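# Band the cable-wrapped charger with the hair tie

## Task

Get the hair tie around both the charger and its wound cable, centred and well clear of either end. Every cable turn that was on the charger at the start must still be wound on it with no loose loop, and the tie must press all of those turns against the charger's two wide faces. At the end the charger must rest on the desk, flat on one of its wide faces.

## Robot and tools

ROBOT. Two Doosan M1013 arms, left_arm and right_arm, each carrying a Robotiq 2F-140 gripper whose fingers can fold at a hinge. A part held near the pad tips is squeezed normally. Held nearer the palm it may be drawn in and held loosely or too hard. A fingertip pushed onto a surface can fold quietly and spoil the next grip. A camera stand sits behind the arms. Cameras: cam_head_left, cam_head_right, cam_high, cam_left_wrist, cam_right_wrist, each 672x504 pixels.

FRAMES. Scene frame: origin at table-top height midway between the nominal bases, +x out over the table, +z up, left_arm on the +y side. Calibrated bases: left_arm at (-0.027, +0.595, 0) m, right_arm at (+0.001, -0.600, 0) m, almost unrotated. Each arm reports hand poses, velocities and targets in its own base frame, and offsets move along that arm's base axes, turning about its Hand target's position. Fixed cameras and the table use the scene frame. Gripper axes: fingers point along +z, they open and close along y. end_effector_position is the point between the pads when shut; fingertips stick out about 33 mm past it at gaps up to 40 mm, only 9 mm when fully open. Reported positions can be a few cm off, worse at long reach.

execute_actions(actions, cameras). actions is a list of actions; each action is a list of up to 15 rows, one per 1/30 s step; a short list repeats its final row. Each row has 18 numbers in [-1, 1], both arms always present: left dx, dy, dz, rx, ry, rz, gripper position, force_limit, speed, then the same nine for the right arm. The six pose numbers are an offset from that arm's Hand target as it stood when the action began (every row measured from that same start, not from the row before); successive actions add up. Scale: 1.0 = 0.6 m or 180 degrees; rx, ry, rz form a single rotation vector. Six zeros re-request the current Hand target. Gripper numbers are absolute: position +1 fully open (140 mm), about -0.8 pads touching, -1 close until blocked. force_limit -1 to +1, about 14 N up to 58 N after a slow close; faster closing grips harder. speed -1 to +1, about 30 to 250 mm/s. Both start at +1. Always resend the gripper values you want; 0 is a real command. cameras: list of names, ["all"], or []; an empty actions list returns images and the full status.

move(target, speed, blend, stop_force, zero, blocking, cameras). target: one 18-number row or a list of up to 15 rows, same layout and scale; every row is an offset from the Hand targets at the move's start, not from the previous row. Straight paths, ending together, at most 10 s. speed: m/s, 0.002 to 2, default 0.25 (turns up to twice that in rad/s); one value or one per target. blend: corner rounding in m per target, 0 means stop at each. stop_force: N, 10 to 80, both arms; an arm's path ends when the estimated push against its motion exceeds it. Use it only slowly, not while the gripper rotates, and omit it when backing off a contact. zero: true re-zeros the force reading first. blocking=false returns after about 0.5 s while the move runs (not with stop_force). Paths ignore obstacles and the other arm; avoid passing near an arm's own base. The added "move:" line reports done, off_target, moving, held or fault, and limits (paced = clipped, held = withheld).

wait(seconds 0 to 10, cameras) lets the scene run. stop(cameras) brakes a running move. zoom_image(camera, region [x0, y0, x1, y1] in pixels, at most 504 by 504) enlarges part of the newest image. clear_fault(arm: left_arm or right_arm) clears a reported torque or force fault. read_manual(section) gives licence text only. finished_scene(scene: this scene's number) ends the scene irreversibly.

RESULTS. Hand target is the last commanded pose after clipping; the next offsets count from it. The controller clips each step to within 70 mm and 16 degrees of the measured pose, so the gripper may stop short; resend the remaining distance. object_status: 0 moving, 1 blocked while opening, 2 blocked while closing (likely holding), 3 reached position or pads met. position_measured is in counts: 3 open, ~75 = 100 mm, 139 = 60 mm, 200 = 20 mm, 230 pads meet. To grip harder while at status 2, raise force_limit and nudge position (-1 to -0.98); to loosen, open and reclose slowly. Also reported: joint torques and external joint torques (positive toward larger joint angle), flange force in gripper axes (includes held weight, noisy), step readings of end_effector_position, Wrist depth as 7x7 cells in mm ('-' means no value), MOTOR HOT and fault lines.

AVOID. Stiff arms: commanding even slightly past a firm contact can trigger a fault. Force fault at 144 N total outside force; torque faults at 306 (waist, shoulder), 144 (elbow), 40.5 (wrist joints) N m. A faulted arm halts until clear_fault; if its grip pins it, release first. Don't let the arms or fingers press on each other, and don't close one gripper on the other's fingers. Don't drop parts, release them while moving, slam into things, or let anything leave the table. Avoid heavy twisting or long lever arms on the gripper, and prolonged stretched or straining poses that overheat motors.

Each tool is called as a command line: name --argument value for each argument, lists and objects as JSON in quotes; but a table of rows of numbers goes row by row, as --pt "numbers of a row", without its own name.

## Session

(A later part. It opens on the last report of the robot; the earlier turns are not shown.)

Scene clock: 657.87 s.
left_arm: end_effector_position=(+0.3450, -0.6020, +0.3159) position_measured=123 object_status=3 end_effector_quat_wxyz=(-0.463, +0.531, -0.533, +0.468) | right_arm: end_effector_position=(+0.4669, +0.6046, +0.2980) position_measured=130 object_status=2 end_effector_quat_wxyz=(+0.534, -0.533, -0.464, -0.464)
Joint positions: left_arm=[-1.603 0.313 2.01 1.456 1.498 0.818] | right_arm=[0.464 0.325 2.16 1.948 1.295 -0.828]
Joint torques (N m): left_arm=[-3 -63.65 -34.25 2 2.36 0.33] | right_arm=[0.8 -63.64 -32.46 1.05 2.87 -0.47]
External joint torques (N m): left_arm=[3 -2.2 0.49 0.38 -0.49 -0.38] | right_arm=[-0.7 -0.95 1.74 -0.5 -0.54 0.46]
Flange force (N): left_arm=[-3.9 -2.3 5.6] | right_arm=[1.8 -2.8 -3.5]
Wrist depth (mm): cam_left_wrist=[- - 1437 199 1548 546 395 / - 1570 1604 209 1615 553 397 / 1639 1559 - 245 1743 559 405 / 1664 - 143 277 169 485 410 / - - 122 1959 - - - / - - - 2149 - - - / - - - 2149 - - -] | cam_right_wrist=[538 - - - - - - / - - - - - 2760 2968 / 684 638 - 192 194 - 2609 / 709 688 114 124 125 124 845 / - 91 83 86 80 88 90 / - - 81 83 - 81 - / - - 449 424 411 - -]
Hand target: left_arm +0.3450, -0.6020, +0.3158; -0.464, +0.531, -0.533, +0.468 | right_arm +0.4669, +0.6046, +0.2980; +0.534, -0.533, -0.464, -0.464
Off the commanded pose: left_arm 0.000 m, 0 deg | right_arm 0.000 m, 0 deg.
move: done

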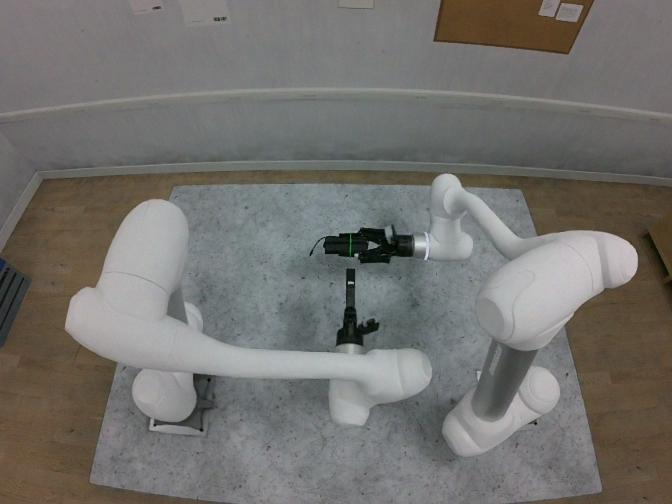

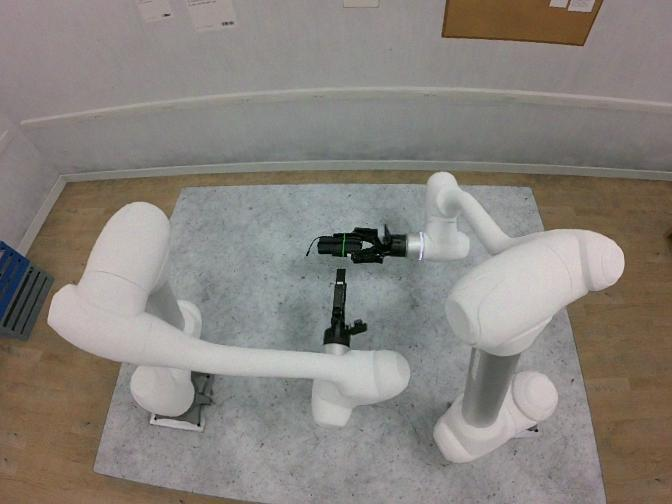

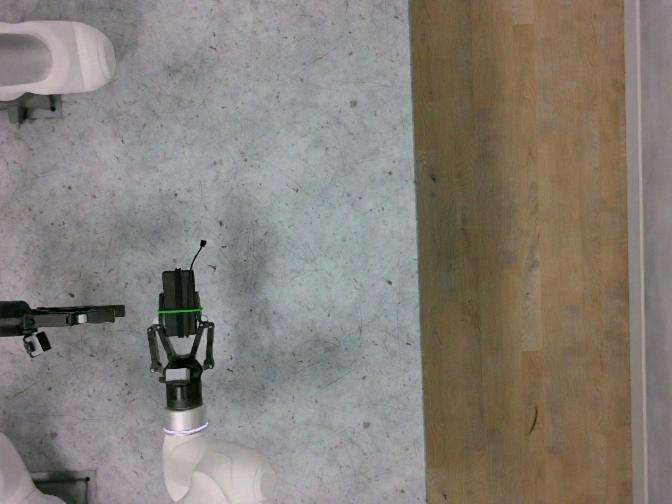

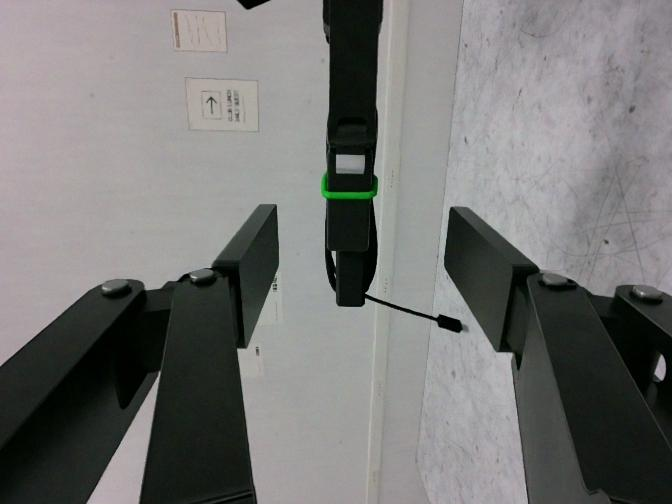

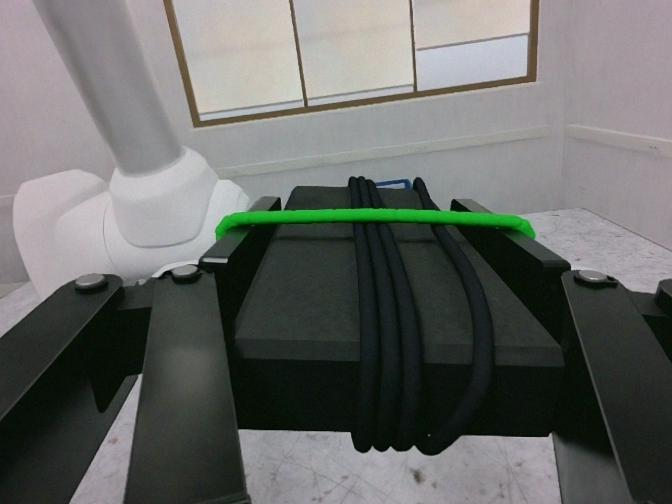

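move --target '[0.2157,-0.0033,-0.023,0,0,0,0.05,-1,-1,0,0,0,0,0,0,-1,-0.8,-1]' --speed 0.06 --cameras '["cam_left_wrist","cam_right_wrist","cam_high","cam_head_left"]'

zoom_image --camera "cam_high" --region '[60, 240, 260, 400]'

Scene clock: 671.10 s.
left_arm: end_effector_position=(+0.4744, -0.6040, +0.3020) position_measured=123 object_status=3 end_effector_quat_wxyz=(-0.464, +0.531, -0.533, +0.468) | right_arm: end_effector_position=(+0.4669, +0.6046, +0.2980) position_measured=130 object_status=2 end_effector_quat_wxyz=(+0.534, -0.533, -0.464, -0.464)
Joint positions: left_arm=[-1.39 0.355 1.983 1.604 1.344 0.811] | right_arm=[0.464 0.325 2.16 1.948 1.295 -0.828]
Joint torques (N m): left_arm=[-2.99 -67.03 -34.28 1.47 2.33 0.31] | right_arm=[0.72 -63.48 -32.36 1.03 2.87 -0.47]
External joint torques (N m): left_arm=[2.92 -3.06 0.26 0.38 -0.45 -0.36] | right_arm=[-0.66 -1.14 1.67 -0.49 -0.55 0.46]
Flange force (N): left_arm=[-5.6 -3.4 4.1] | right_arm=[2.1 -3.0 -3.4]
Wrist depth (mm): cam_left_wrist=[1325 1437 1466 - 1506 523 378 / 1639 1333 1516 - 85 535 382 / 1615 1652 1581 - 104 540 387 / - - 122 112 134 463 391 / - - 1844 132 185 - - / - - - 155 851 - - / - - - 2149 2213 - -] | cam_right_wrist=[530 565 3124 - 2374 2968 - / - 105 114 103 - - - / 713 686 704 168 196 - - / 709 722 114 123 124 124 813 / - 91 83 86 80 88 90 / - - 81 83 - 81 - / - - 449 428 414 - -]
Hand target: left_arm +0.4744, -0.6040, +0.3020; -0.464, +0.531, -0.533, +0.468 | right_arm +0.4669, +0.6046, +0.2980; +0.534, -0.533, -0.464, -0.464
Off the commanded pose: left_arm 0.000 m, 0 deg | right_arm 0.000 m, 0 deg.
move: done
Images, in order (width x height): cam_head_left 672x504, cam_high 672x504, cam_left_wrist 672x504, cam_right_wrist 672x504.

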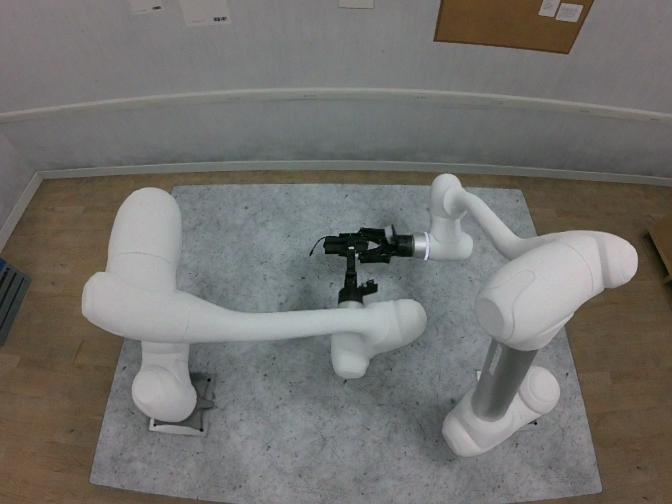

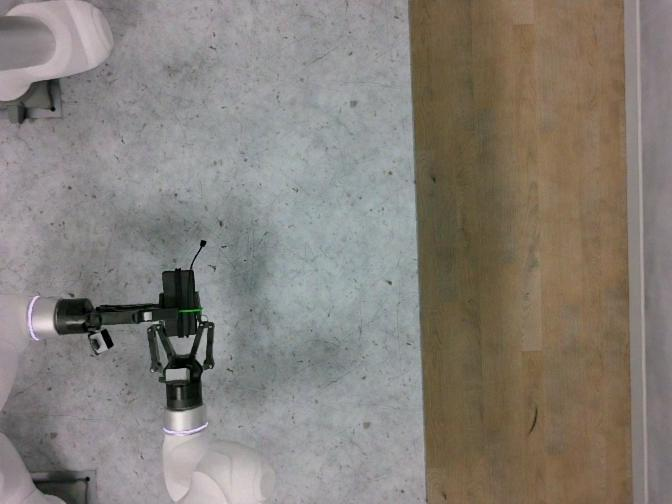

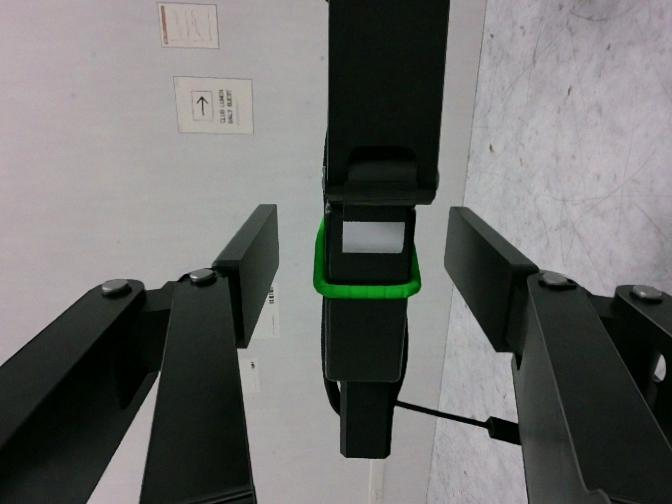

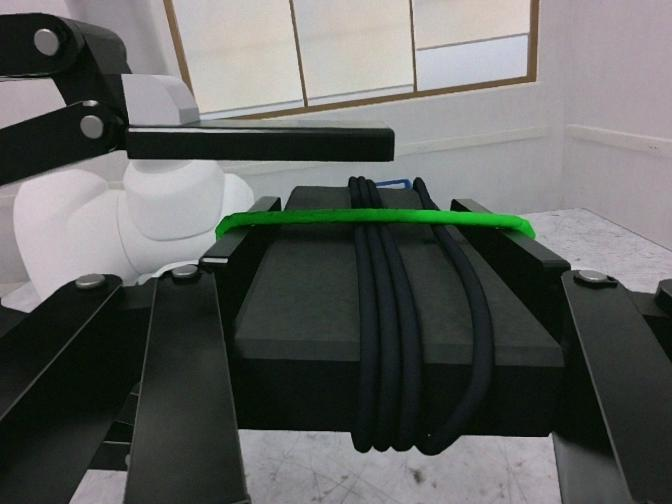

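Scaled by 2.520 from the camera's 672x504 image, which has a finer 960x720 frame.

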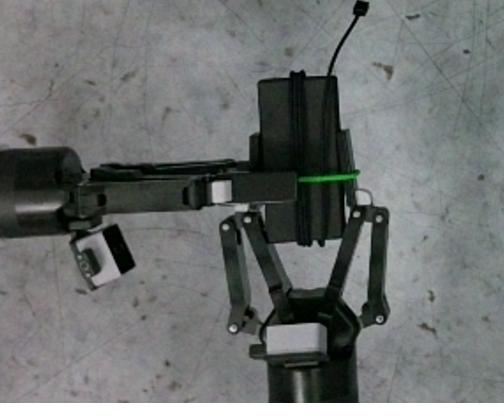

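move --target '[0.015,0.0067,-0.002,0,0,0,0.05,-1,-1,0,0,0,0,0,0,-1,-0.8,-1]' --speed 0.06

move --target '[0,0,0,0,0,0,-1,0,-1,0,0,0,0,0,0,-1,-0.8,-1]'

wait --seconds 1.5 --cameras '["cam_left_wrist","cam_right_wrist","cam_high"]'

zoom_image --camera "cam_high" --region '[60, 240, 260, 400]'

Scene clock: 678.67 s.
left_arm: end_effector_position=(+0.4834, -0.6000, +0.3008) position_measured=123 object_status=3 end_effector_quat_wxyz=(-0.464, +0.531, -0.533, +0.468) | right_arm: end_effector_position=(+0.4669, +0.6046, +0.2980) position_measured=130 object_status=2 end_effector_quat_wxyz=(+0.534, -0.533, -0.464, -0.464)
Joint positions: left_arm=[-1.375 0.354 1.987 1.615 1.333 0.807] | right_arm=[0.464 0.325 2.16 1.948 1.295 -0.828]
Joint torques (N m): left_arm=[-2.74 -67.45 -34.55 1.36 2.36 0.31] | right_arm=[0.36 -63.58 -32.33 1 2.82 -0.47]
External joint torques (N m): left_arm=[2.57 -2.32 0.75 0.44 -0.48 -0.36] | right_arm=[-0.31 -0.85 1.7 -0.46 -0.5 0.46]
Flange force (N): left_arm=[-5.6 -2.1 3.7] | right_arm=[1.6 -3.0 -2.7]
Wrist depth (mm): cam_left_wrist=[- 1428 1428 - - 529 380 / - 1466 1466 - 76 528 383 / - 1466 1559 80 94 531 382 / - - 122 114 134 467 388 / - - - 122 - - - / - - - - 145 - - / - - - 2170 - - -] | cam_right_wrist=[- 118 3441 2760 - - - / - 108 107 107 - - - / 711 700 733 175 3391 - - / 715 730 114 124 125 124 810 / - 91 83 86 80 88 90 / - - 81 83 - 81 - / - - 451 425 414 - -]
Hand target: left_arm +0.4834, -0.6000, +0.3008; -0.464, +0.531, -0.533, +0.468 | right_arm +0.4669, +0.6046, +0.2980; +0.534, -0.533, -0.464, -0.464
Off the commanded pose: left_arm 0.000 m, 0 deg | right_arm 0.000 m, 0 deg.
move: done

Scene clock: 680.37 s.
left_arm: end_effector_position=(+0.4834, -0.6000, +0.3008) position_measured=184 object_status=0 end_effector_quat_wxyz=(-0.463, +0.531, -0.533, +0.468) | right_arm: end_effector_position=(+0.4669, +0.6046, +0.2981) position_measured=130 object_status=2 end_effector_quat_wxyz=(+0.534, -0.533, -0.464, -0.464)
Joint positions: left_arm=[-1.375 0.354 1.987 1.615 1.333 0.807] | right_arm=[0.464 0.325 2.16 1.948 1.295 -0.828]
Joint torques (N m): left_arm=[-4.63 -75.72 -39.87 4.42 5.7 0.23] | right_arm=[-1.46 -53.97 -26.96 -0.26 -1.02 0]
External joint torques (N m): left_arm=[4.61 6.01 6.28 -2.64 -3.8 -0.27] | right_arm=[1.52 -10.33 -3.64 0.8 3.33 -0.01]
Flange force (N): left_arm=[-5.9 9.1 8.9] | right_arm=[13.8 -7.8 -2.7]
Wrist depth (mm): cam_left_wrist=[1333 1456 1341 - - 520 375 / - 1428 1495 - 76 527 380 / - - 1729 80 95 541 385 / - - 115 113 115 537 369 / - - - 121 119 93 359 / - - - - - - - / - - - 2258 - - -] | cam_right_wrist=[- 565 - - - 3829 - / - 120 3252 - - 4165 - / - 114 116 125 3597 4165 - / 709 722 115 115 120 124 827 / - 91 83 82 79 81 84 / - - 81 - - 81 - / - - 448 431 419 - -]
Hand target: left_arm +0.4834, -0.6000, +0.3008; -0.464, +0.531, -0.533, +0.468 | right_arm +0.4669, +0.6046, +0.2980; +0.534, -0.533, -0.464, -0.464
Off the commanded pose: left_arm 0.000 m, 0 deg | right_arm 0.000 m, 0 deg.
move: done

Scene clock: 681.87 s.
left_arm: end_effector_position=(+0.4834, -0.5999, +0.3008) position_measured=184 object_status=2 end_effector_quat_wxyz=(-0.464, +0.531, -0.533, +0.468) | right_arm: end_effector_position=(+0.4669, +0.6046, +0.2980) position_measured=130 object_status=2 end_effector_quat_wxyz=(+0.534, -0.533, -0.464, -0.464)
Joint positions: left_arm=[-1.375 0.354 1.987 1.615 1.333 0.807] | right_arm=[0.464 0.325 2.16 1.948 1.295 -0.828]
Joint torques (N m): left_arm=[-3.76 -76.97 -40.86 4.86 6.23 0.2] | right_arm=[-1.78 -52.85 -25.94 -0.61 -1.56 0.02]
External joint torques (N m): left_arm=[3.9 7.11 7.02 -3.08 -4.33 -0.25] | right_arm=[1.83 -11.4 -4.68 1.15 3.88 -0.03]
Flange force (N): left_arm=[-5.7 10.7 8.1] | right_arm=[15.3 -7.9 -2.0]
Wrist depth (mm): cam_left_wrist=[- 1375 1410 - - 527 375 / - 1537 1516 - 76 528 379 / 1516 1401 - 80 689 538 385 / 1581 - - 113 113 541 386 / - - - 121 - 93 359 / - - - - - - - / - - - 154 - - -] | cam_right_wrist=[- 573 - - - - - / - 111 - - 4655 3957 2609 / - 114 117 126 4024 4565 2283 / 715 728 114 115 120 124 842 / - 91 83 82 79 81 84 / - - 81 - - 81 - / - - 453 431 418 - -]
Hand target: left_arm +0.4834, -0.6000, +0.3008; -0.464, +0.531, -0.533, +0.468 | right_arm +0.4669, +0.6046, +0.2980; +0.534, -0.533, -0.464, -0.464
Tool commands: left_gripper/position=-1.0 left_gripper/force_limit=+0.0 left_gripper/speed=-1.0 right_gripper/position=-1.0 right_gripper/force_limit=-0.8 right_gripper/speed=-1.0
Off the commanded pose: left_arm 0.000 m, 0 deg | right_arm 0.000 m, 0 deg.
wait: 1.50 s; at rest by 0.17 s
Images, in order (width x height): cam_high 672x504, cam_left_wrist 672x504, cam_right_wrist 672x504.

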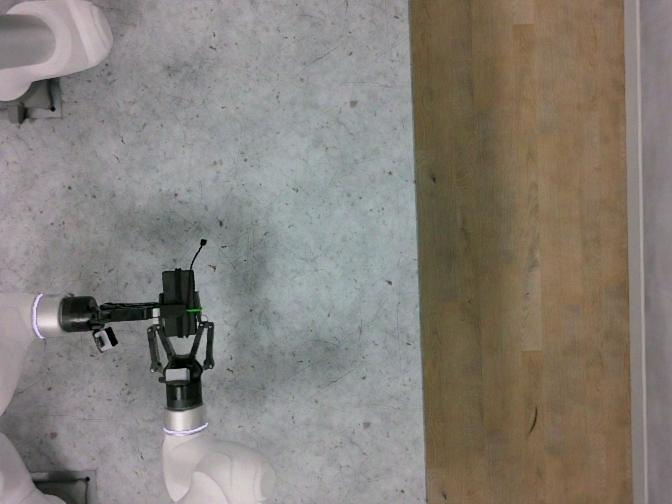

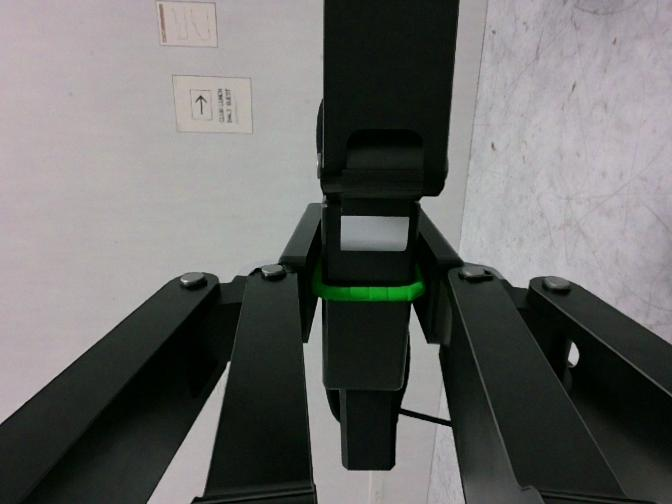

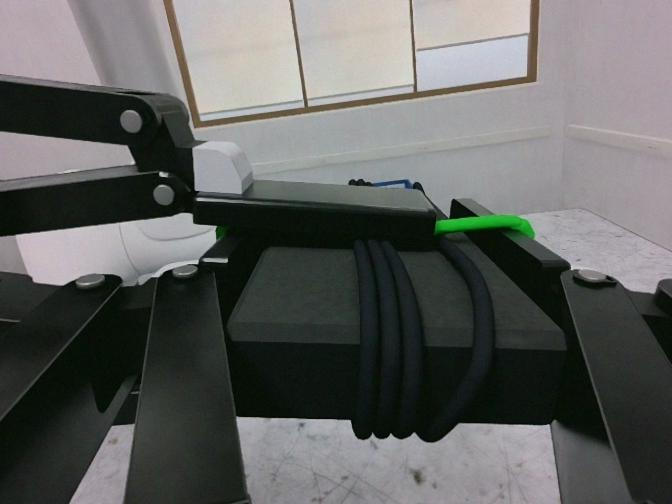

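Scaled by 2.520 from the camera's 672x504 image, which has a finer 960x720 frame.

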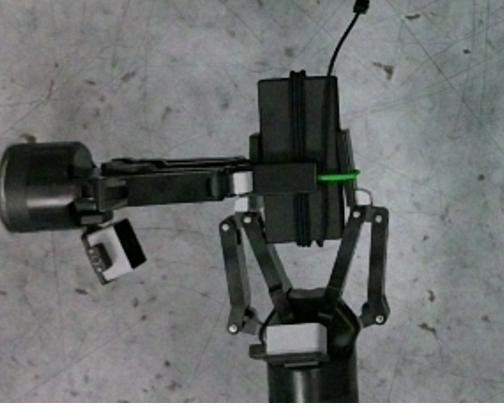

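move --target '[0,0,0,0,0,0,-1,0,-1,0,0,0,0,0,0,0.13,-0.8,-1]' --cameras '["cam_right_wrist"]'

move --target '[0,0,0,0,0,0,-1,0,-1,0,-0.0667,0,0,0,0,0.13,-0.8,-1]' --speed 0.04 --cameras '["cam_right_wrist","cam_left_wrist","cam_high"]'

zoom_image --camera "cam_high" --region '[60, 240, 260, 400]'

Scene clock: 687.10 s.
left_arm: end_effector_position=(+0.4834, -0.5999, +0.3009) position_measured=184 object_status=2 end_effector_quat_wxyz=(-0.464, +0.531, -0.533, +0.468) | right_arm: end_effector_position=(+0.4669, +0.6046, +0.2979) position_measured=113 object_status=0 end_effector_quat_wxyz=(+0.534, -0.533, -0.464, -0.464)
Joint positions: left_arm=[-1.375 0.354 1.987 1.615 1.333 0.807] | right_arm=[0.464 0.325 2.16 1.948 1.295 -0.828]
Joint torques (N m): left_arm=[-0.68 -70.52 -36.86 2.61 3.95 0.32] | right_arm=[2.57 -60.26 -28.32 -0.71 2.03 -0.51]
External joint torques (N m): left_arm=[0.71 0.64 3.02 -0.82 -2.05 -0.37] | right_arm=[-2.56 -4.3 -2.34 1.26 0.29 0.5]
Flange force (N): left_arm=[-5.5 2.6 1.6] | right_arm=[7.9 -0.2 -3.3]
Wrist depth (mm): cam_left_wrist=[1341 1310 1428 - - 524 379 / - 1350 - - 79 526 381 / - - - 80 694 531 383 / - 1771 - 112 112 536 386 / - - - 117 - 93 360 / - - - 124 - - - / - - - - - - -] | cam_right_wrist=[3491 563 - - - - 2473 / 108 113 - - - - 2638 / - 114 116 122 128 - 2447 / 717 735 106 108 115 125 851 / - 90 79 78 78 79 89 / - - 506 490 472 81 - / - - 453 441 423 - -]
Hand target: left_arm +0.4834, -0.6000, +0.3008; -0.464, +0.531, -0.533, +0.468 | right_arm +0.4669, +0.6046, +0.2980; +0.534, -0.533, -0.464, -0.464
Off the commanded pose: left_arm 0.000 m, 0 deg | right_arm 0.000 m, 0 deg.
move: done
Images, in order (width x height): cam_right_wrist 672x504.

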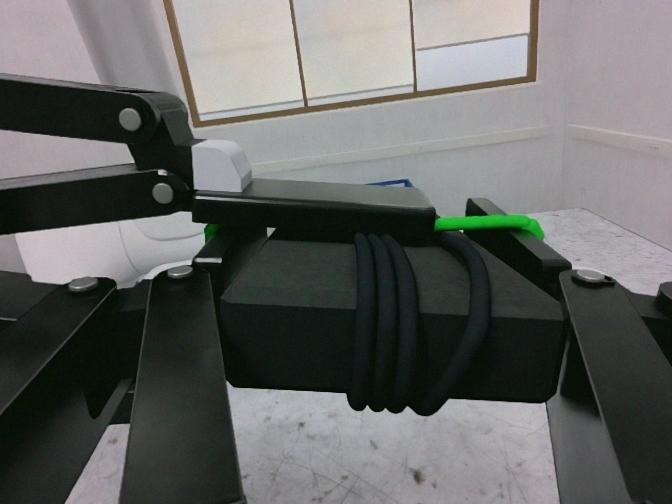

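Scene clock: 688.40 s.
left_arm: end_effector_position=(+0.4834, -0.6000, +0.3008) position_measured=184 object_status=2 end_effector_quat_wxyz=(-0.464, +0.531, -0.533, +0.468) | right_arm: end_effector_position=(+0.4669, +0.5646, +0.2980) position_measured=113 object_status=3 end_effector_quat_wxyz=(+0.534, -0.533, -0.464, -0.464)
Joint positions: left_arm=[-1.375 0.354 1.987 1.615 1.333 0.807] | right_arm=[0.395 0.302 2.195 1.893 1.339 -0.826]
Joint torques (N m): left_arm=[0.21 -70.07 -33.16 0.81 4.53 0.27] | right_arm=[-2.44 -59.43 -29.21 0.48 2.14 -0.44]
External joint torques (N m): left_arm=[-0.25 0.17 -0.75 0.99 -2.63 -0.32] | right_arm=[2.36 -1.96 -0.96 0.25 0.16 0.43]
Flange force (N): left_arm=[0.6 0.0 4.1] | right_arm=[3.9 -2.7 4.1]
Wrist depth (mm): cam_left_wrist=[- 1333 1419 - - 526 378 / 1447 1495 1537 98 99 533 379 / 1516 1526 1559 - 645 532 384 / 1604 - - 111 112 542 387 / - - - 131 135 93 360 / - - - 144 - - - / - - - - - - -] | cam_right_wrist=[- 607 - - - - - / 3768 145 165 - - - - / 157 155 153 153 155 - - / 178 756 111 110 110 120 824 / - 90 124 633 595 112 89 / - - 568 544 518 - - / - - 454 440 423 - -]
Hand target: left_arm +0.4834, -0.6000, +0.3008; -0.464, +0.531, -0.533, +0.468 | right_arm +0.4669, +0.5646, +0.2980; +0.534, -0.533, -0.464, -0.464
Off the commanded pose: left_arm 0.000 m, 0 deg | right_arm 0.000 m, 0 deg.
move: done
Images, in order (width x height): cam_high 672x504, cam_left_wrist 672x504, cam_right_wrist 672x504.

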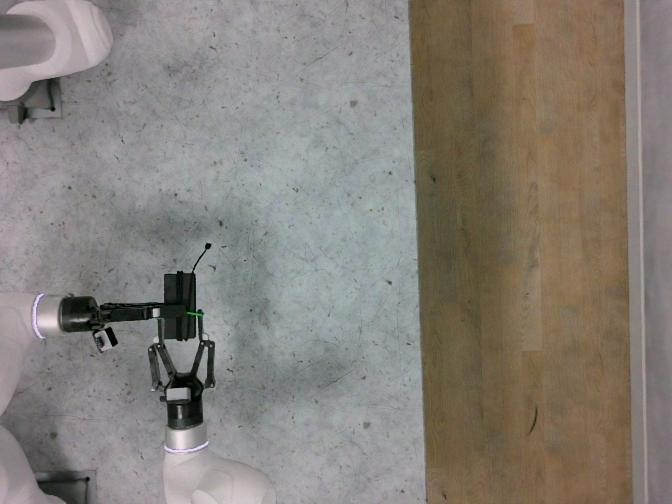

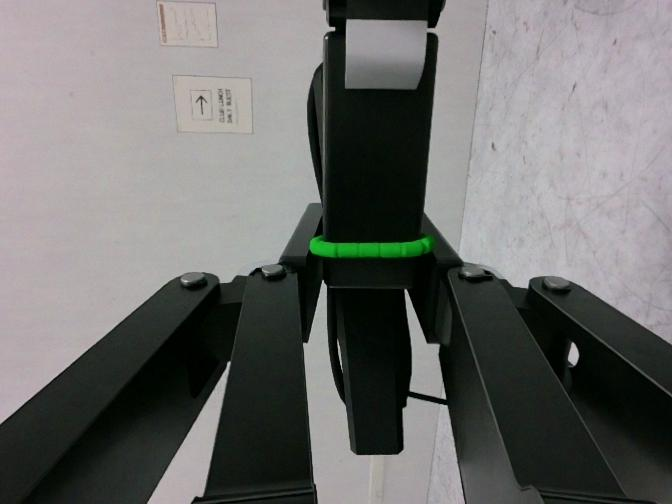

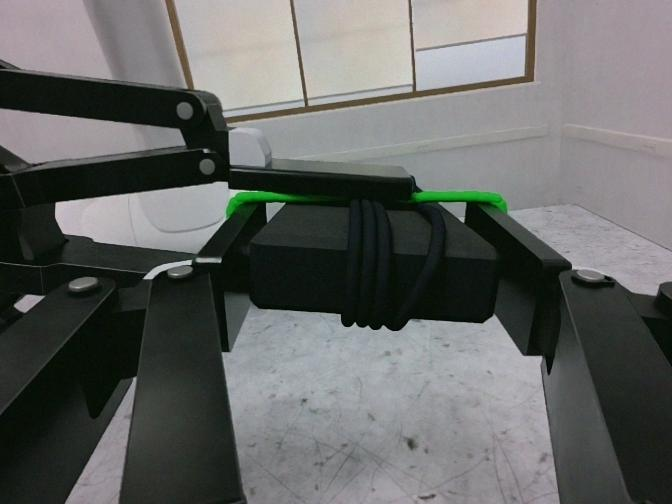

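Scaled by 2.520 from the camera's 672x504 image, which has a finer 960x720 frame.

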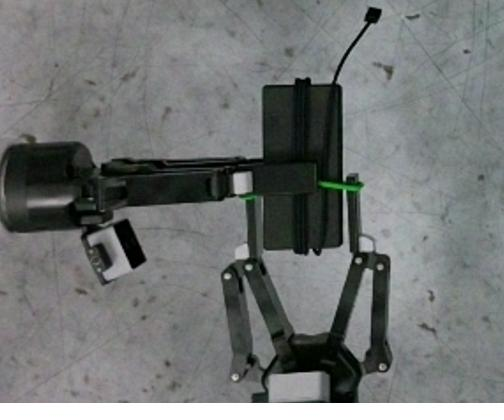

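move --target '[0,0,0,0,0,0,-1,0,-1,0,-0.05,0,0,0,0,0.13,-0.8,-1]' --speed 0.04 --cameras '["cam_right_wrist","cam_left_wrist","cam_high"]'

zoom_image --camera "cam_high" --region '[60, 240, 260, 400]'

zoom_image --camera "cam_right_wrist" --region '[200, 120, 540, 360]'

Scene clock: 693.17 s.
left_arm: end_effector_position=(+0.4834, -0.5999, +0.3008) position_measured=184 object_status=2 end_effector_quat_wxyz=(-0.464, +0.531, -0.533, +0.468) | right_arm: end_effector_position=(+0.4669, +0.5346, +0.2980) position_measured=113 object_status=3 end_effector_quat_wxyz=(+0.534, -0.533, -0.464, -0.464)
Joint positions: left_arm=[-1.375 0.354 1.987 1.615 1.333 0.807] | right_arm=[0.341 0.287 2.218 1.849 1.372 -0.824]
Joint torques (N m): left_arm=[-2.72 -69.23 -35.91 2.21 3.18 0.34] | right_arm=[0.59 -56.51 -29.92 0.73 1.91 -0.44]
External joint torques (N m): left_arm=[2.84 -0.87 1.82 -0.41 -1.27 -0.39] | right_arm=[-0.65 -2.9 0.19 0.12 0.39 0.43]
Flange force (N): left_arm=[-5.8 -0.1 4.3] | right_arm=[4.8 -3.5 -3.0]
Wrist depth (mm): cam_left_wrist=[1383 1627 1419 - - 531 375 / - 1652 1495 97 98 529 381 / 1516 - 1559 116 705 535 384 / - 1639 - 121 123 542 388 / - - - 132 - 93 360 / - - - 146 - - - / - - - - - - -] | cam_right_wrist=[- 635 - - - - - / - 174 182 - - - 1840 / 188 185 182 180 181 - - / 193 197 132 131 131 131 827 / - 90 658 702 663 112 84 / - - 567 538 521 - - / - - 455 440 427 - -]
Hand target: left_arm +0.4834, -0.6000, +0.3008; -0.464, +0.531, -0.533, +0.468 | right_arm +0.4669, +0.5346, +0.2980; +0.534, -0.533, -0.464, -0.464
Off the commanded pose: left_arm 0.000 m, 0 deg | right_arm 0.000 m, 0 deg.
move: done
Images, in order (width x height): cam_high 672x504, cam_left_wrist 672x504, cam_right_wrist 672x504.

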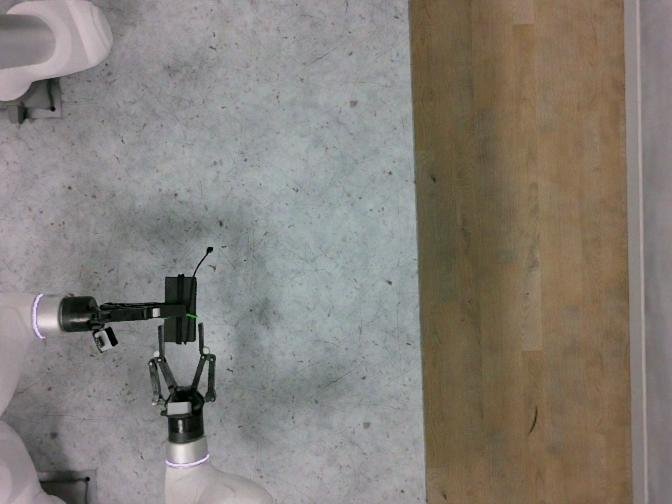

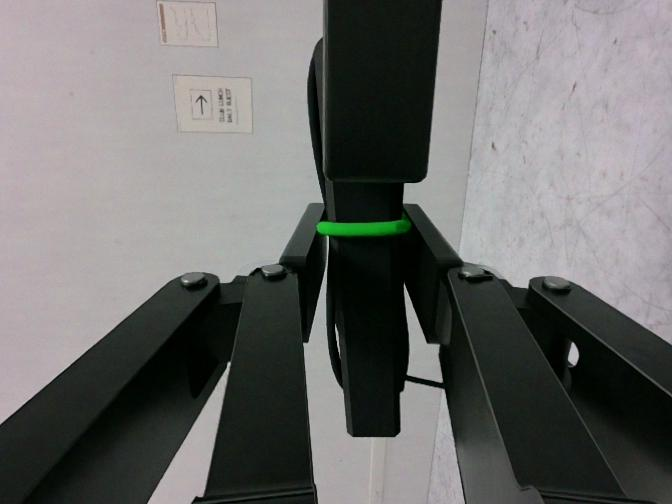

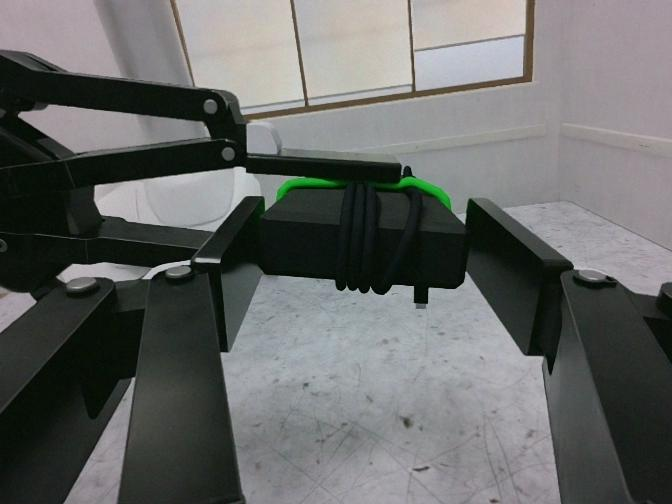

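Scaled by 2.520 from the camera's 672x504 image, which has a finer 960x720 frame.

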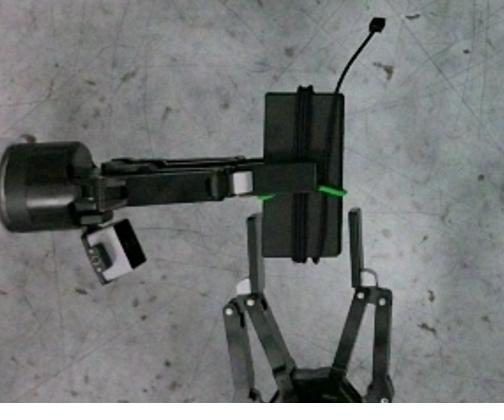

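Scaled by 1.482 from the camera's 672x504 image, which has a finer 960x720 frame.

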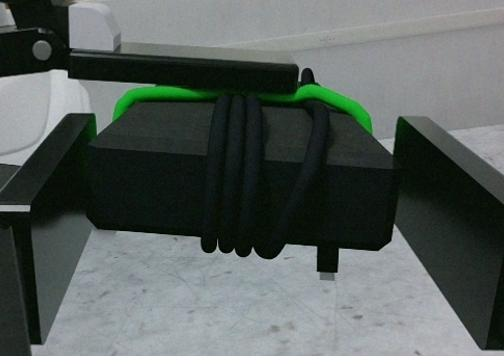

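move --pt "0 0 0 0 0 0 -1 0 -1 0 -0.183 0 0 0 0 0.43 -1 -1" --pt "0 0 0 0 -0.044 0 -1 0 -1 0 -0.15 0.34 -0.499 -0.035 0.0345 0.43 -1 -1" --pt "0 0 0 0 -0.044 0 -1 0 -1 0 0.0207 0.2 -0.499 -0.035 0.0345 0.43 -1 -1" --speed 0.15 --blend '[0.02,0.03,0]' --cameras '["all"]'

zoom_image --camera "cam_right_wrist" --region '[200, 0, 540, 360]'

Scene clock: 715.93 s.
left_arm: end_effector_position=(+0.4834, -0.6000, +0.3008) position_measured=184 object_status=2 end_effector_quat_wxyz=(+0.499, -0.497, +0.500, -0.503) | right_arm: end_effector_position=(+0.4669, +0.5469, +0.4181) position_measured=75 object_status=3 end_effector_quat_wxyz=(+0.000, +0.707, +0.707, +0.001)
Joint positions: left_arm=[-1.379 0.412 2.013 1.724 1.445 0.705] | right_arm=[0.816 0.259 1.314 0.001 1.567 0.815]
Joint torques (N m): left_arm=[-3.03 -72.41 -33.21 1.72 3.55 0.26] | right_arm=[-0.73 -67.32 -42.67 4.09 -0.44 -0.44]
External joint torques (N m): left_arm=[2.98 -0.67 1.79 -0.36 -1.43 -0.31] | right_arm=[0.85 -2.68 -0.23 0.35 0.39 0.44]
Flange force (N): left_arm=[-5.4 0.0 4.7] | right_arm=[-1.7 -3.8 -1.1]
Wrist depth (mm): cam_left_wrist=[- - 1447 123 - 569 427 / 189 190 1526 109 1485 560 433 / - 1456 1456 116 1860 611 431 / 1716 1677 - 122 122 608 430 / - - - 132 - 93 388 / - - - 146 - - - / - - - - - - -] | cam_right_wrist=[500 498 507 219 494 502 508 / 226 190 206 218 521 531 531 / 568 564 563 241 560 564 565 / 598 107 594 601 606 138 594 / - 99 649 640 643 129 86 / - - 702 690 684 688 - / - - 754 751 747 737 -]
Hand target: left_arm +0.4834, -0.6000, +0.3008; +0.499, -0.497, +0.500, -0.503 | right_arm +0.4669, +0.5470, +0.4180; +0.000, +0.707, +0.707, +0.001
Off the commanded pose: left_arm 0.000 m, 0 deg | right_arm 0.000 m, 0 deg.
move: done

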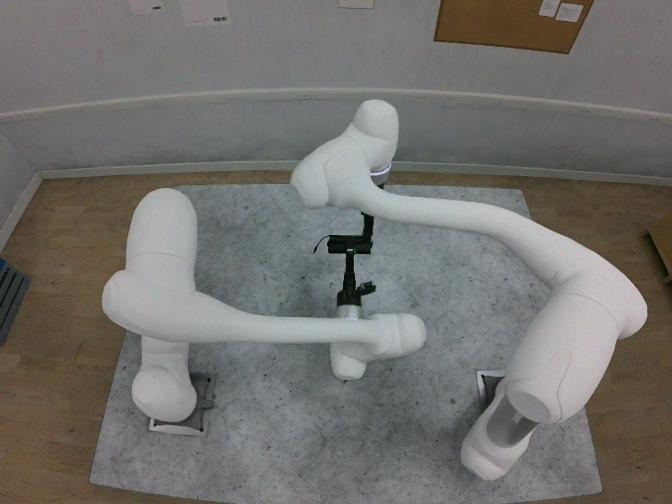

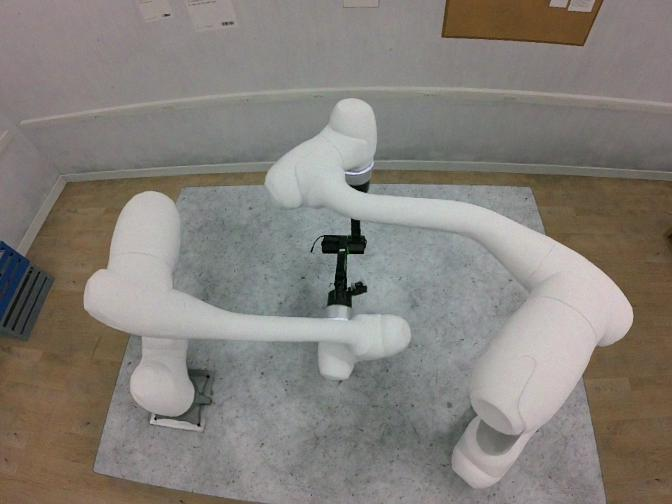

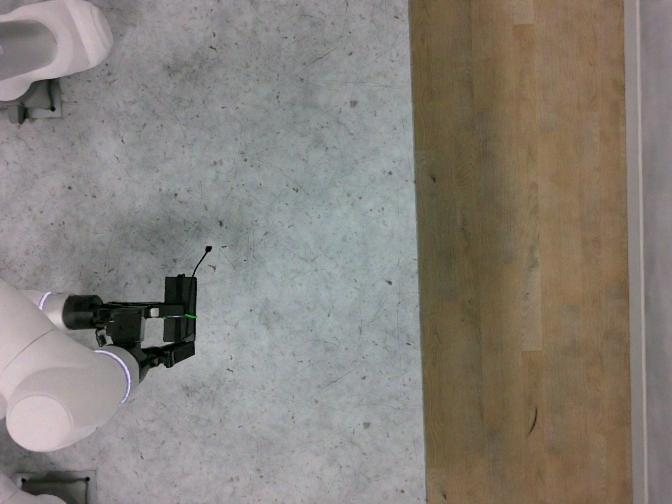

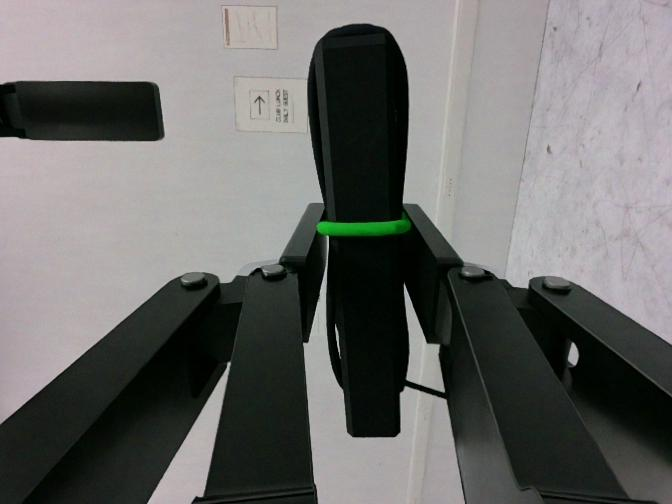

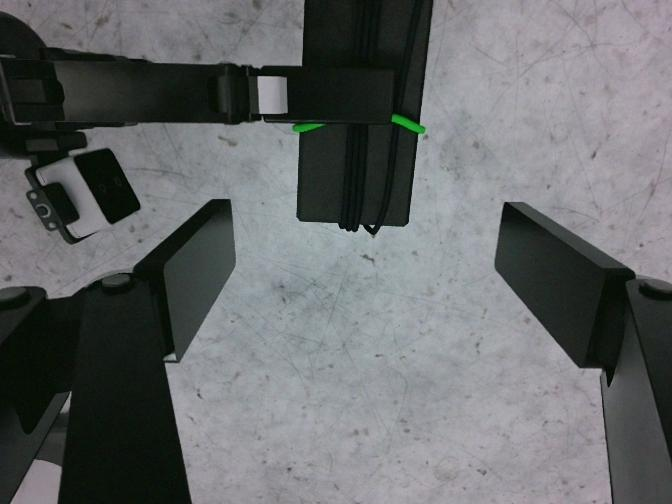

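Scaled by 1.400 from the camera's 672x504 image, which has a finer 960x720 frame.

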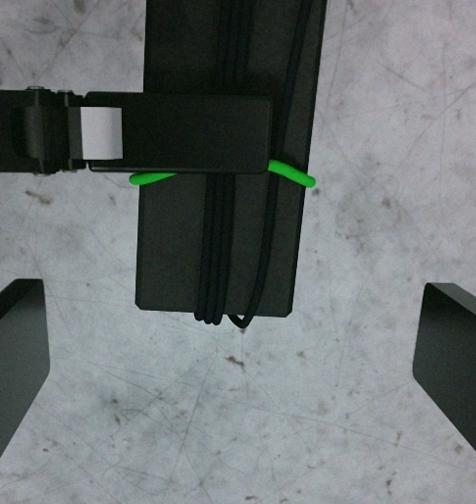

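move --target '[0,0,0,0,0,0,-1,0,-1,-0.003,-0.01,-0.165,0,0,-0.013,0.43,-1,-1]' --speed 0.08 --cameras '["cam_right_wrist","cam_left_wrist"]'

Scene clock: 722.77 s.
left_arm: end_effector_position=(+0.4834, -0.6000, +0.3008) position_measured=184 object_status=2 end_effector_quat_wxyz=(+0.499, -0.497, +0.500, -0.503) | right_arm: end_effector_position=(+0.4651, +0.5410, +0.3191) position_measured=75 object_status=3 end_effector_quat_wxyz=(+0.000, +0.721, +0.693, +0.001)
Joint positions: left_arm=[-1.379 0.412 2.013 1.724 1.445 0.705] | right_arm=[0.812 0.264 1.485 0.001 1.39 0.852]
Joint torques (N m): left_arm=[-2.91 -72.84 -33.41 1.71 3.52 0.27] | right_arm=[0.5 -66.53 -42.49 4.03 -0.42 -0.47]
External joint torques (N m): left_arm=[2.89 -0.34 1.85 -0.35 -1.4 -0.32] | right_arm=[-0.45 -4.16 0.01 0.35 0.37 0.47]
Flange force (N): left_arm=[-5.1 0.5 4.7] | right_arm=[-5.1 -4.0 -1.8]
Wrist depth (mm): cam_left_wrist=[- - 1526 1428 1456 1401 432 / - - 85 - 1401 559 430 / 1639 - 1677 117 1548 603 432 / 1677 - 1702 121 121 603 427 / - - - 132 - 93 414 / - - - 146 - - - / - - - - - - -] | cam_right_wrist=[407 110 117 123 129 411 414 / - 101 122 123 125 436 435 / 466 465 454 140 143 465 464 / 485 107 147 146 149 138 482 / - 99 526 525 523 129 86 / - - 560 567 567 564 - / - - 610 612 612 606 -]
Hand target: left_arm +0.4834, -0.6000, +0.3008; +0.499, -0.497, +0.500, -0.503 | right_arm +0.4651, +0.5410, +0.3190; +0.000, +0.721, +0.693, +0.001
Off the commanded pose: left_arm 0.000 m, 0 deg | right_arm 0.000 m, 0 deg.
move: done
Images, in order (width x height): cam_left_wrist 672x504, cam_right_wrist 672x504.

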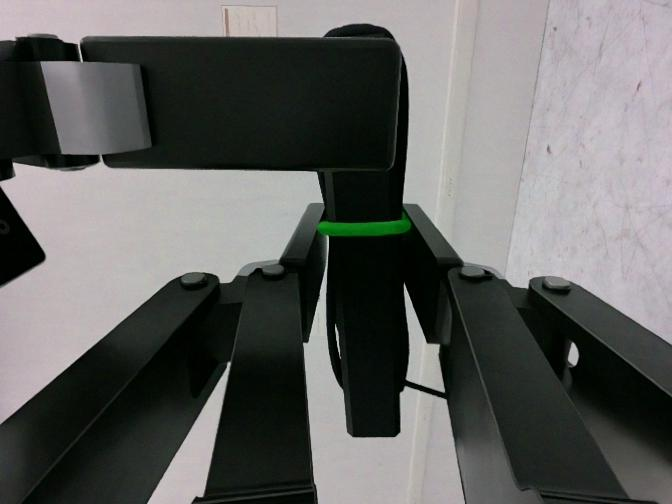

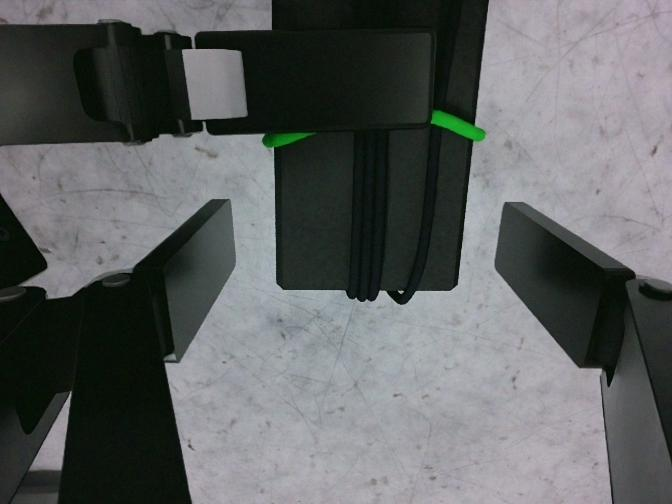

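move --target '[0,0,0,0,0,0,-1,0,-1,0,0,0.015,0,0,0,0.43,-1,-1]' --speed 0.05

move --target '[0,0,0,0,0,0,-1,0,-1,0,0,0,0,0,0,-1,-0.1,-1]'

wait --seconds 1.2 --cameras '["cam_left_wrist","cam_right_wrist"]'

Scene clock: 727.90 s.
left_arm: end_effector_position=(+0.4834, -0.6000, +0.3008) position_measured=184 object_status=2 end_effector_quat_wxyz=(+0.499, -0.497, +0.500, -0.503) | right_arm: end_effector_position=(+0.4651, +0.5410, +0.3280) position_measured=75 object_status=3 end_effector_quat_wxyz=(+0.000, +0.721, +0.693, +0.001)
Joint positions: left_arm=[-1.379 0.412 2.013 1.724 1.445 0.705] | right_arm=[0.812 0.262 1.472 0.001 1.406 0.852]
Joint torques (N m): left_arm=[-2.87 -72.61 -33.48 1.73 3.53 0.29] | right_arm=[0.25 -66.36 -42.23 3.98 -0.65 -0.44]
External joint torques (N m): left_arm=[2.97 -0.57 2.01 -0.38 -1.41 -0.34] | right_arm=[-0.15 -3.01 0.07 0.38 0.6 0.44]
Flange force (N): left_arm=[-5.7 0.3 4.6] | right_arm=[-3.4 -3.2 -1.7]
Wrist depth (mm): cam_left_wrist=[1428 1419 1447 1428 1358 545 430 / - - 85 84 1366 576 436 / - - - 116 1757 645 431 / - - - 122 124 645 426 / - - - 132 - 93 390 / - - - 146 - - - / - - - - - - -] | cam_right_wrist=[414 122 125 127 137 421 420 / - 108 129 131 144 446 445 / 475 476 470 149 151 475 469 / 500 107 154 155 161 138 494 / - 99 537 537 540 128 86 / - - 573 573 580 572 - / - - 621 620 620 625 -]
Hand target: left_arm +0.4834, -0.6000, +0.3008; +0.499, -0.497, +0.500, -0.503 | right_arm +0.4651, +0.5410, +0.3280; +0.000, +0.721, +0.693, +0.001
Off the commanded pose: left_arm 0.000 m, 0 deg | right_arm 0.000 m, 0 deg.
move: done

Scene clock: 729.40 s.
left_arm: end_effector_position=(+0.4834, -0.5999, +0.3008) position_measured=184 object_status=2 end_effector_quat_wxyz=(+0.499, -0.497, +0.500, -0.503) | right_arm: end_effector_position=(+0.4651, +0.5410, +0.3280) position_measured=133 object_status=0 end_effector_quat_wxyz=(+0.000, +0.721, +0.693, +0.001)
Joint positions: left_arm=[-1.379 0.412 2.013 1.724 1.445 0.705] | right_arm=[0.812 0.262 1.472 0.001 1.406 0.852]
Joint torques (N m): left_arm=[-1.54 -73.09 -34.86 2.3 3.69 0.18] | right_arm=[2.64 -65.54 -40.51 5.02 0.1 -0.62]
External joint torques (N m): left_arm=[1.38 0.06 3.39 -0.94 -1.58 -0.23] | right_arm=[-2.72 -3.53 -1.62 -0.67 -0.15 0.62]
Flange force (N): left_arm=[-6.8 1.4 1.1] | right_arm=[-3.8 0.7 -3.1]
Wrist depth (mm): cam_left_wrist=[- - 1419 - 1265 560 433 / - 92 99 101 1559 586 430 / - 1689 - 115 1604 618 430 / 1729 2012 - 121 125 603 431 / - - - 132 - 93 388 / - - - 146 - - - / - - - 2108 - - -] | cam_right_wrist=[413 122 125 127 137 421 422 / - 108 129 132 144 445 444 / 477 472 465 150 151 467 468 / 500 497 118 156 157 125 492 / - 92 114 537 537 108 90 / - - 579 575 576 - 63 / - - 623 621 613 - -]
Hand target: left_arm +0.4834, -0.6000, +0.3008; +0.499, -0.497, +0.500, -0.503 | right_arm +0.4651, +0.5410, +0.3280; +0.000, +0.721, +0.693, +0.001
Off the commanded pose: left_arm 0.000 m, 0 deg | right_arm 0.000 m, 0 deg.
move: done

Scene clock: 730.60 s.
left_arm: end_effector_position=(+0.4834, -0.5999, +0.3008) position_measured=184 object_status=2 end_effector_quat_wxyz=(+0.499, -0.497, +0.500, -0.503) | right_arm: end_effector_position=(+0.4651, +0.5410, +0.3280) position_measured=133 object_status=2 end_effector_quat_wxyz=(+0.000, +0.721, +0.693, +0.001)
Joint positions: left_arm=[-1.379 0.412 2.013 1.724 1.445 0.705] | right_arm=[0.812 0.262 1.472 0.001 1.406 0.852]
Joint torques (N m): left_arm=[-1.22 -73.45 -34.8 2.27 3.69 0.24] | right_arm=[2.87 -65.35 -40.59 5.01 0.1 -0.62]
External joint torques (N m): left_arm=[1.31 0.32 3.37 -0.93 -1.57 -0.29] | right_arm=[-2.7 -4.28 -1.61 -0.65 -0.14 0.62]
Flange force (N): left_arm=[-6.5 1.9 1.1] | right_arm=[-4.7 0.0 -3.3]
Wrist depth (mm): cam_left_wrist=[- 1392 1456 1410 1401 563 434 / - 92 99 101 1392 573 431 / 1428 - 1570 114 1604 649 433 / 1475 - 1702 118 121 606 427 / - - - 131 - 93 388 / - - - 149 - - - / - - - - - - -] | cam_right_wrist=[414 122 125 127 138 420 422 / - 108 129 131 144 441 442 / 471 472 466 149 151 473 471 / 506 496 118 156 156 125 494 / - 92 114 537 542 108 90 / - - 579 573 573 - 63 / - - 626 625 621 - -]
Hand target: left_arm +0.4834, -0.6000, +0.3008; +0.499, -0.497, +0.500, -0.503 | right_arm +0.4651, +0.5410, +0.3280; +0.000, +0.721, +0.693, +0.001
Tool commands: left_gripper/position=-1.0 left_gripper/force_limit=+0.0 left_gripper/speed=-1.0 right_gripper/position=-1.0 right_gripper/force_limit=-0.1 right_gripper/speed=-1.0
Off the commanded pose: left_arm 0.000 m, 0 deg | right_arm 0.000 m, 0 deg.
wait: 1.20 s; at rest by 0.17 s
Images, in order (width x height): cam_left_wrist 672x504, cam_right_wrist 672x504.

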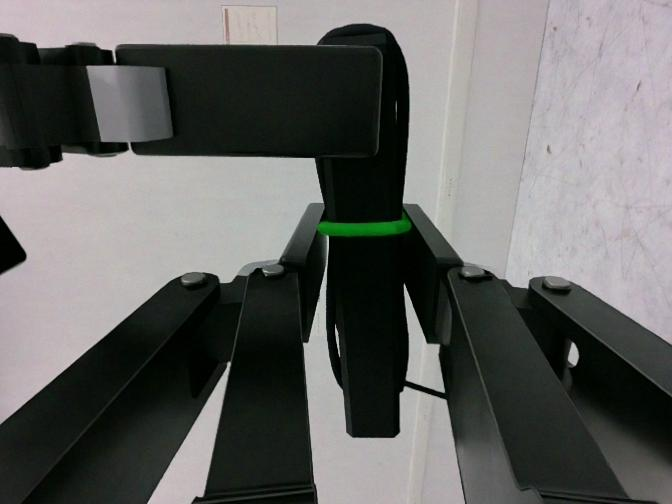

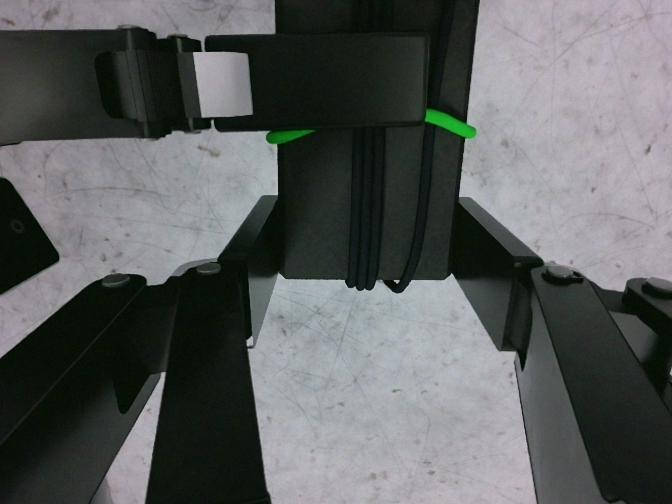

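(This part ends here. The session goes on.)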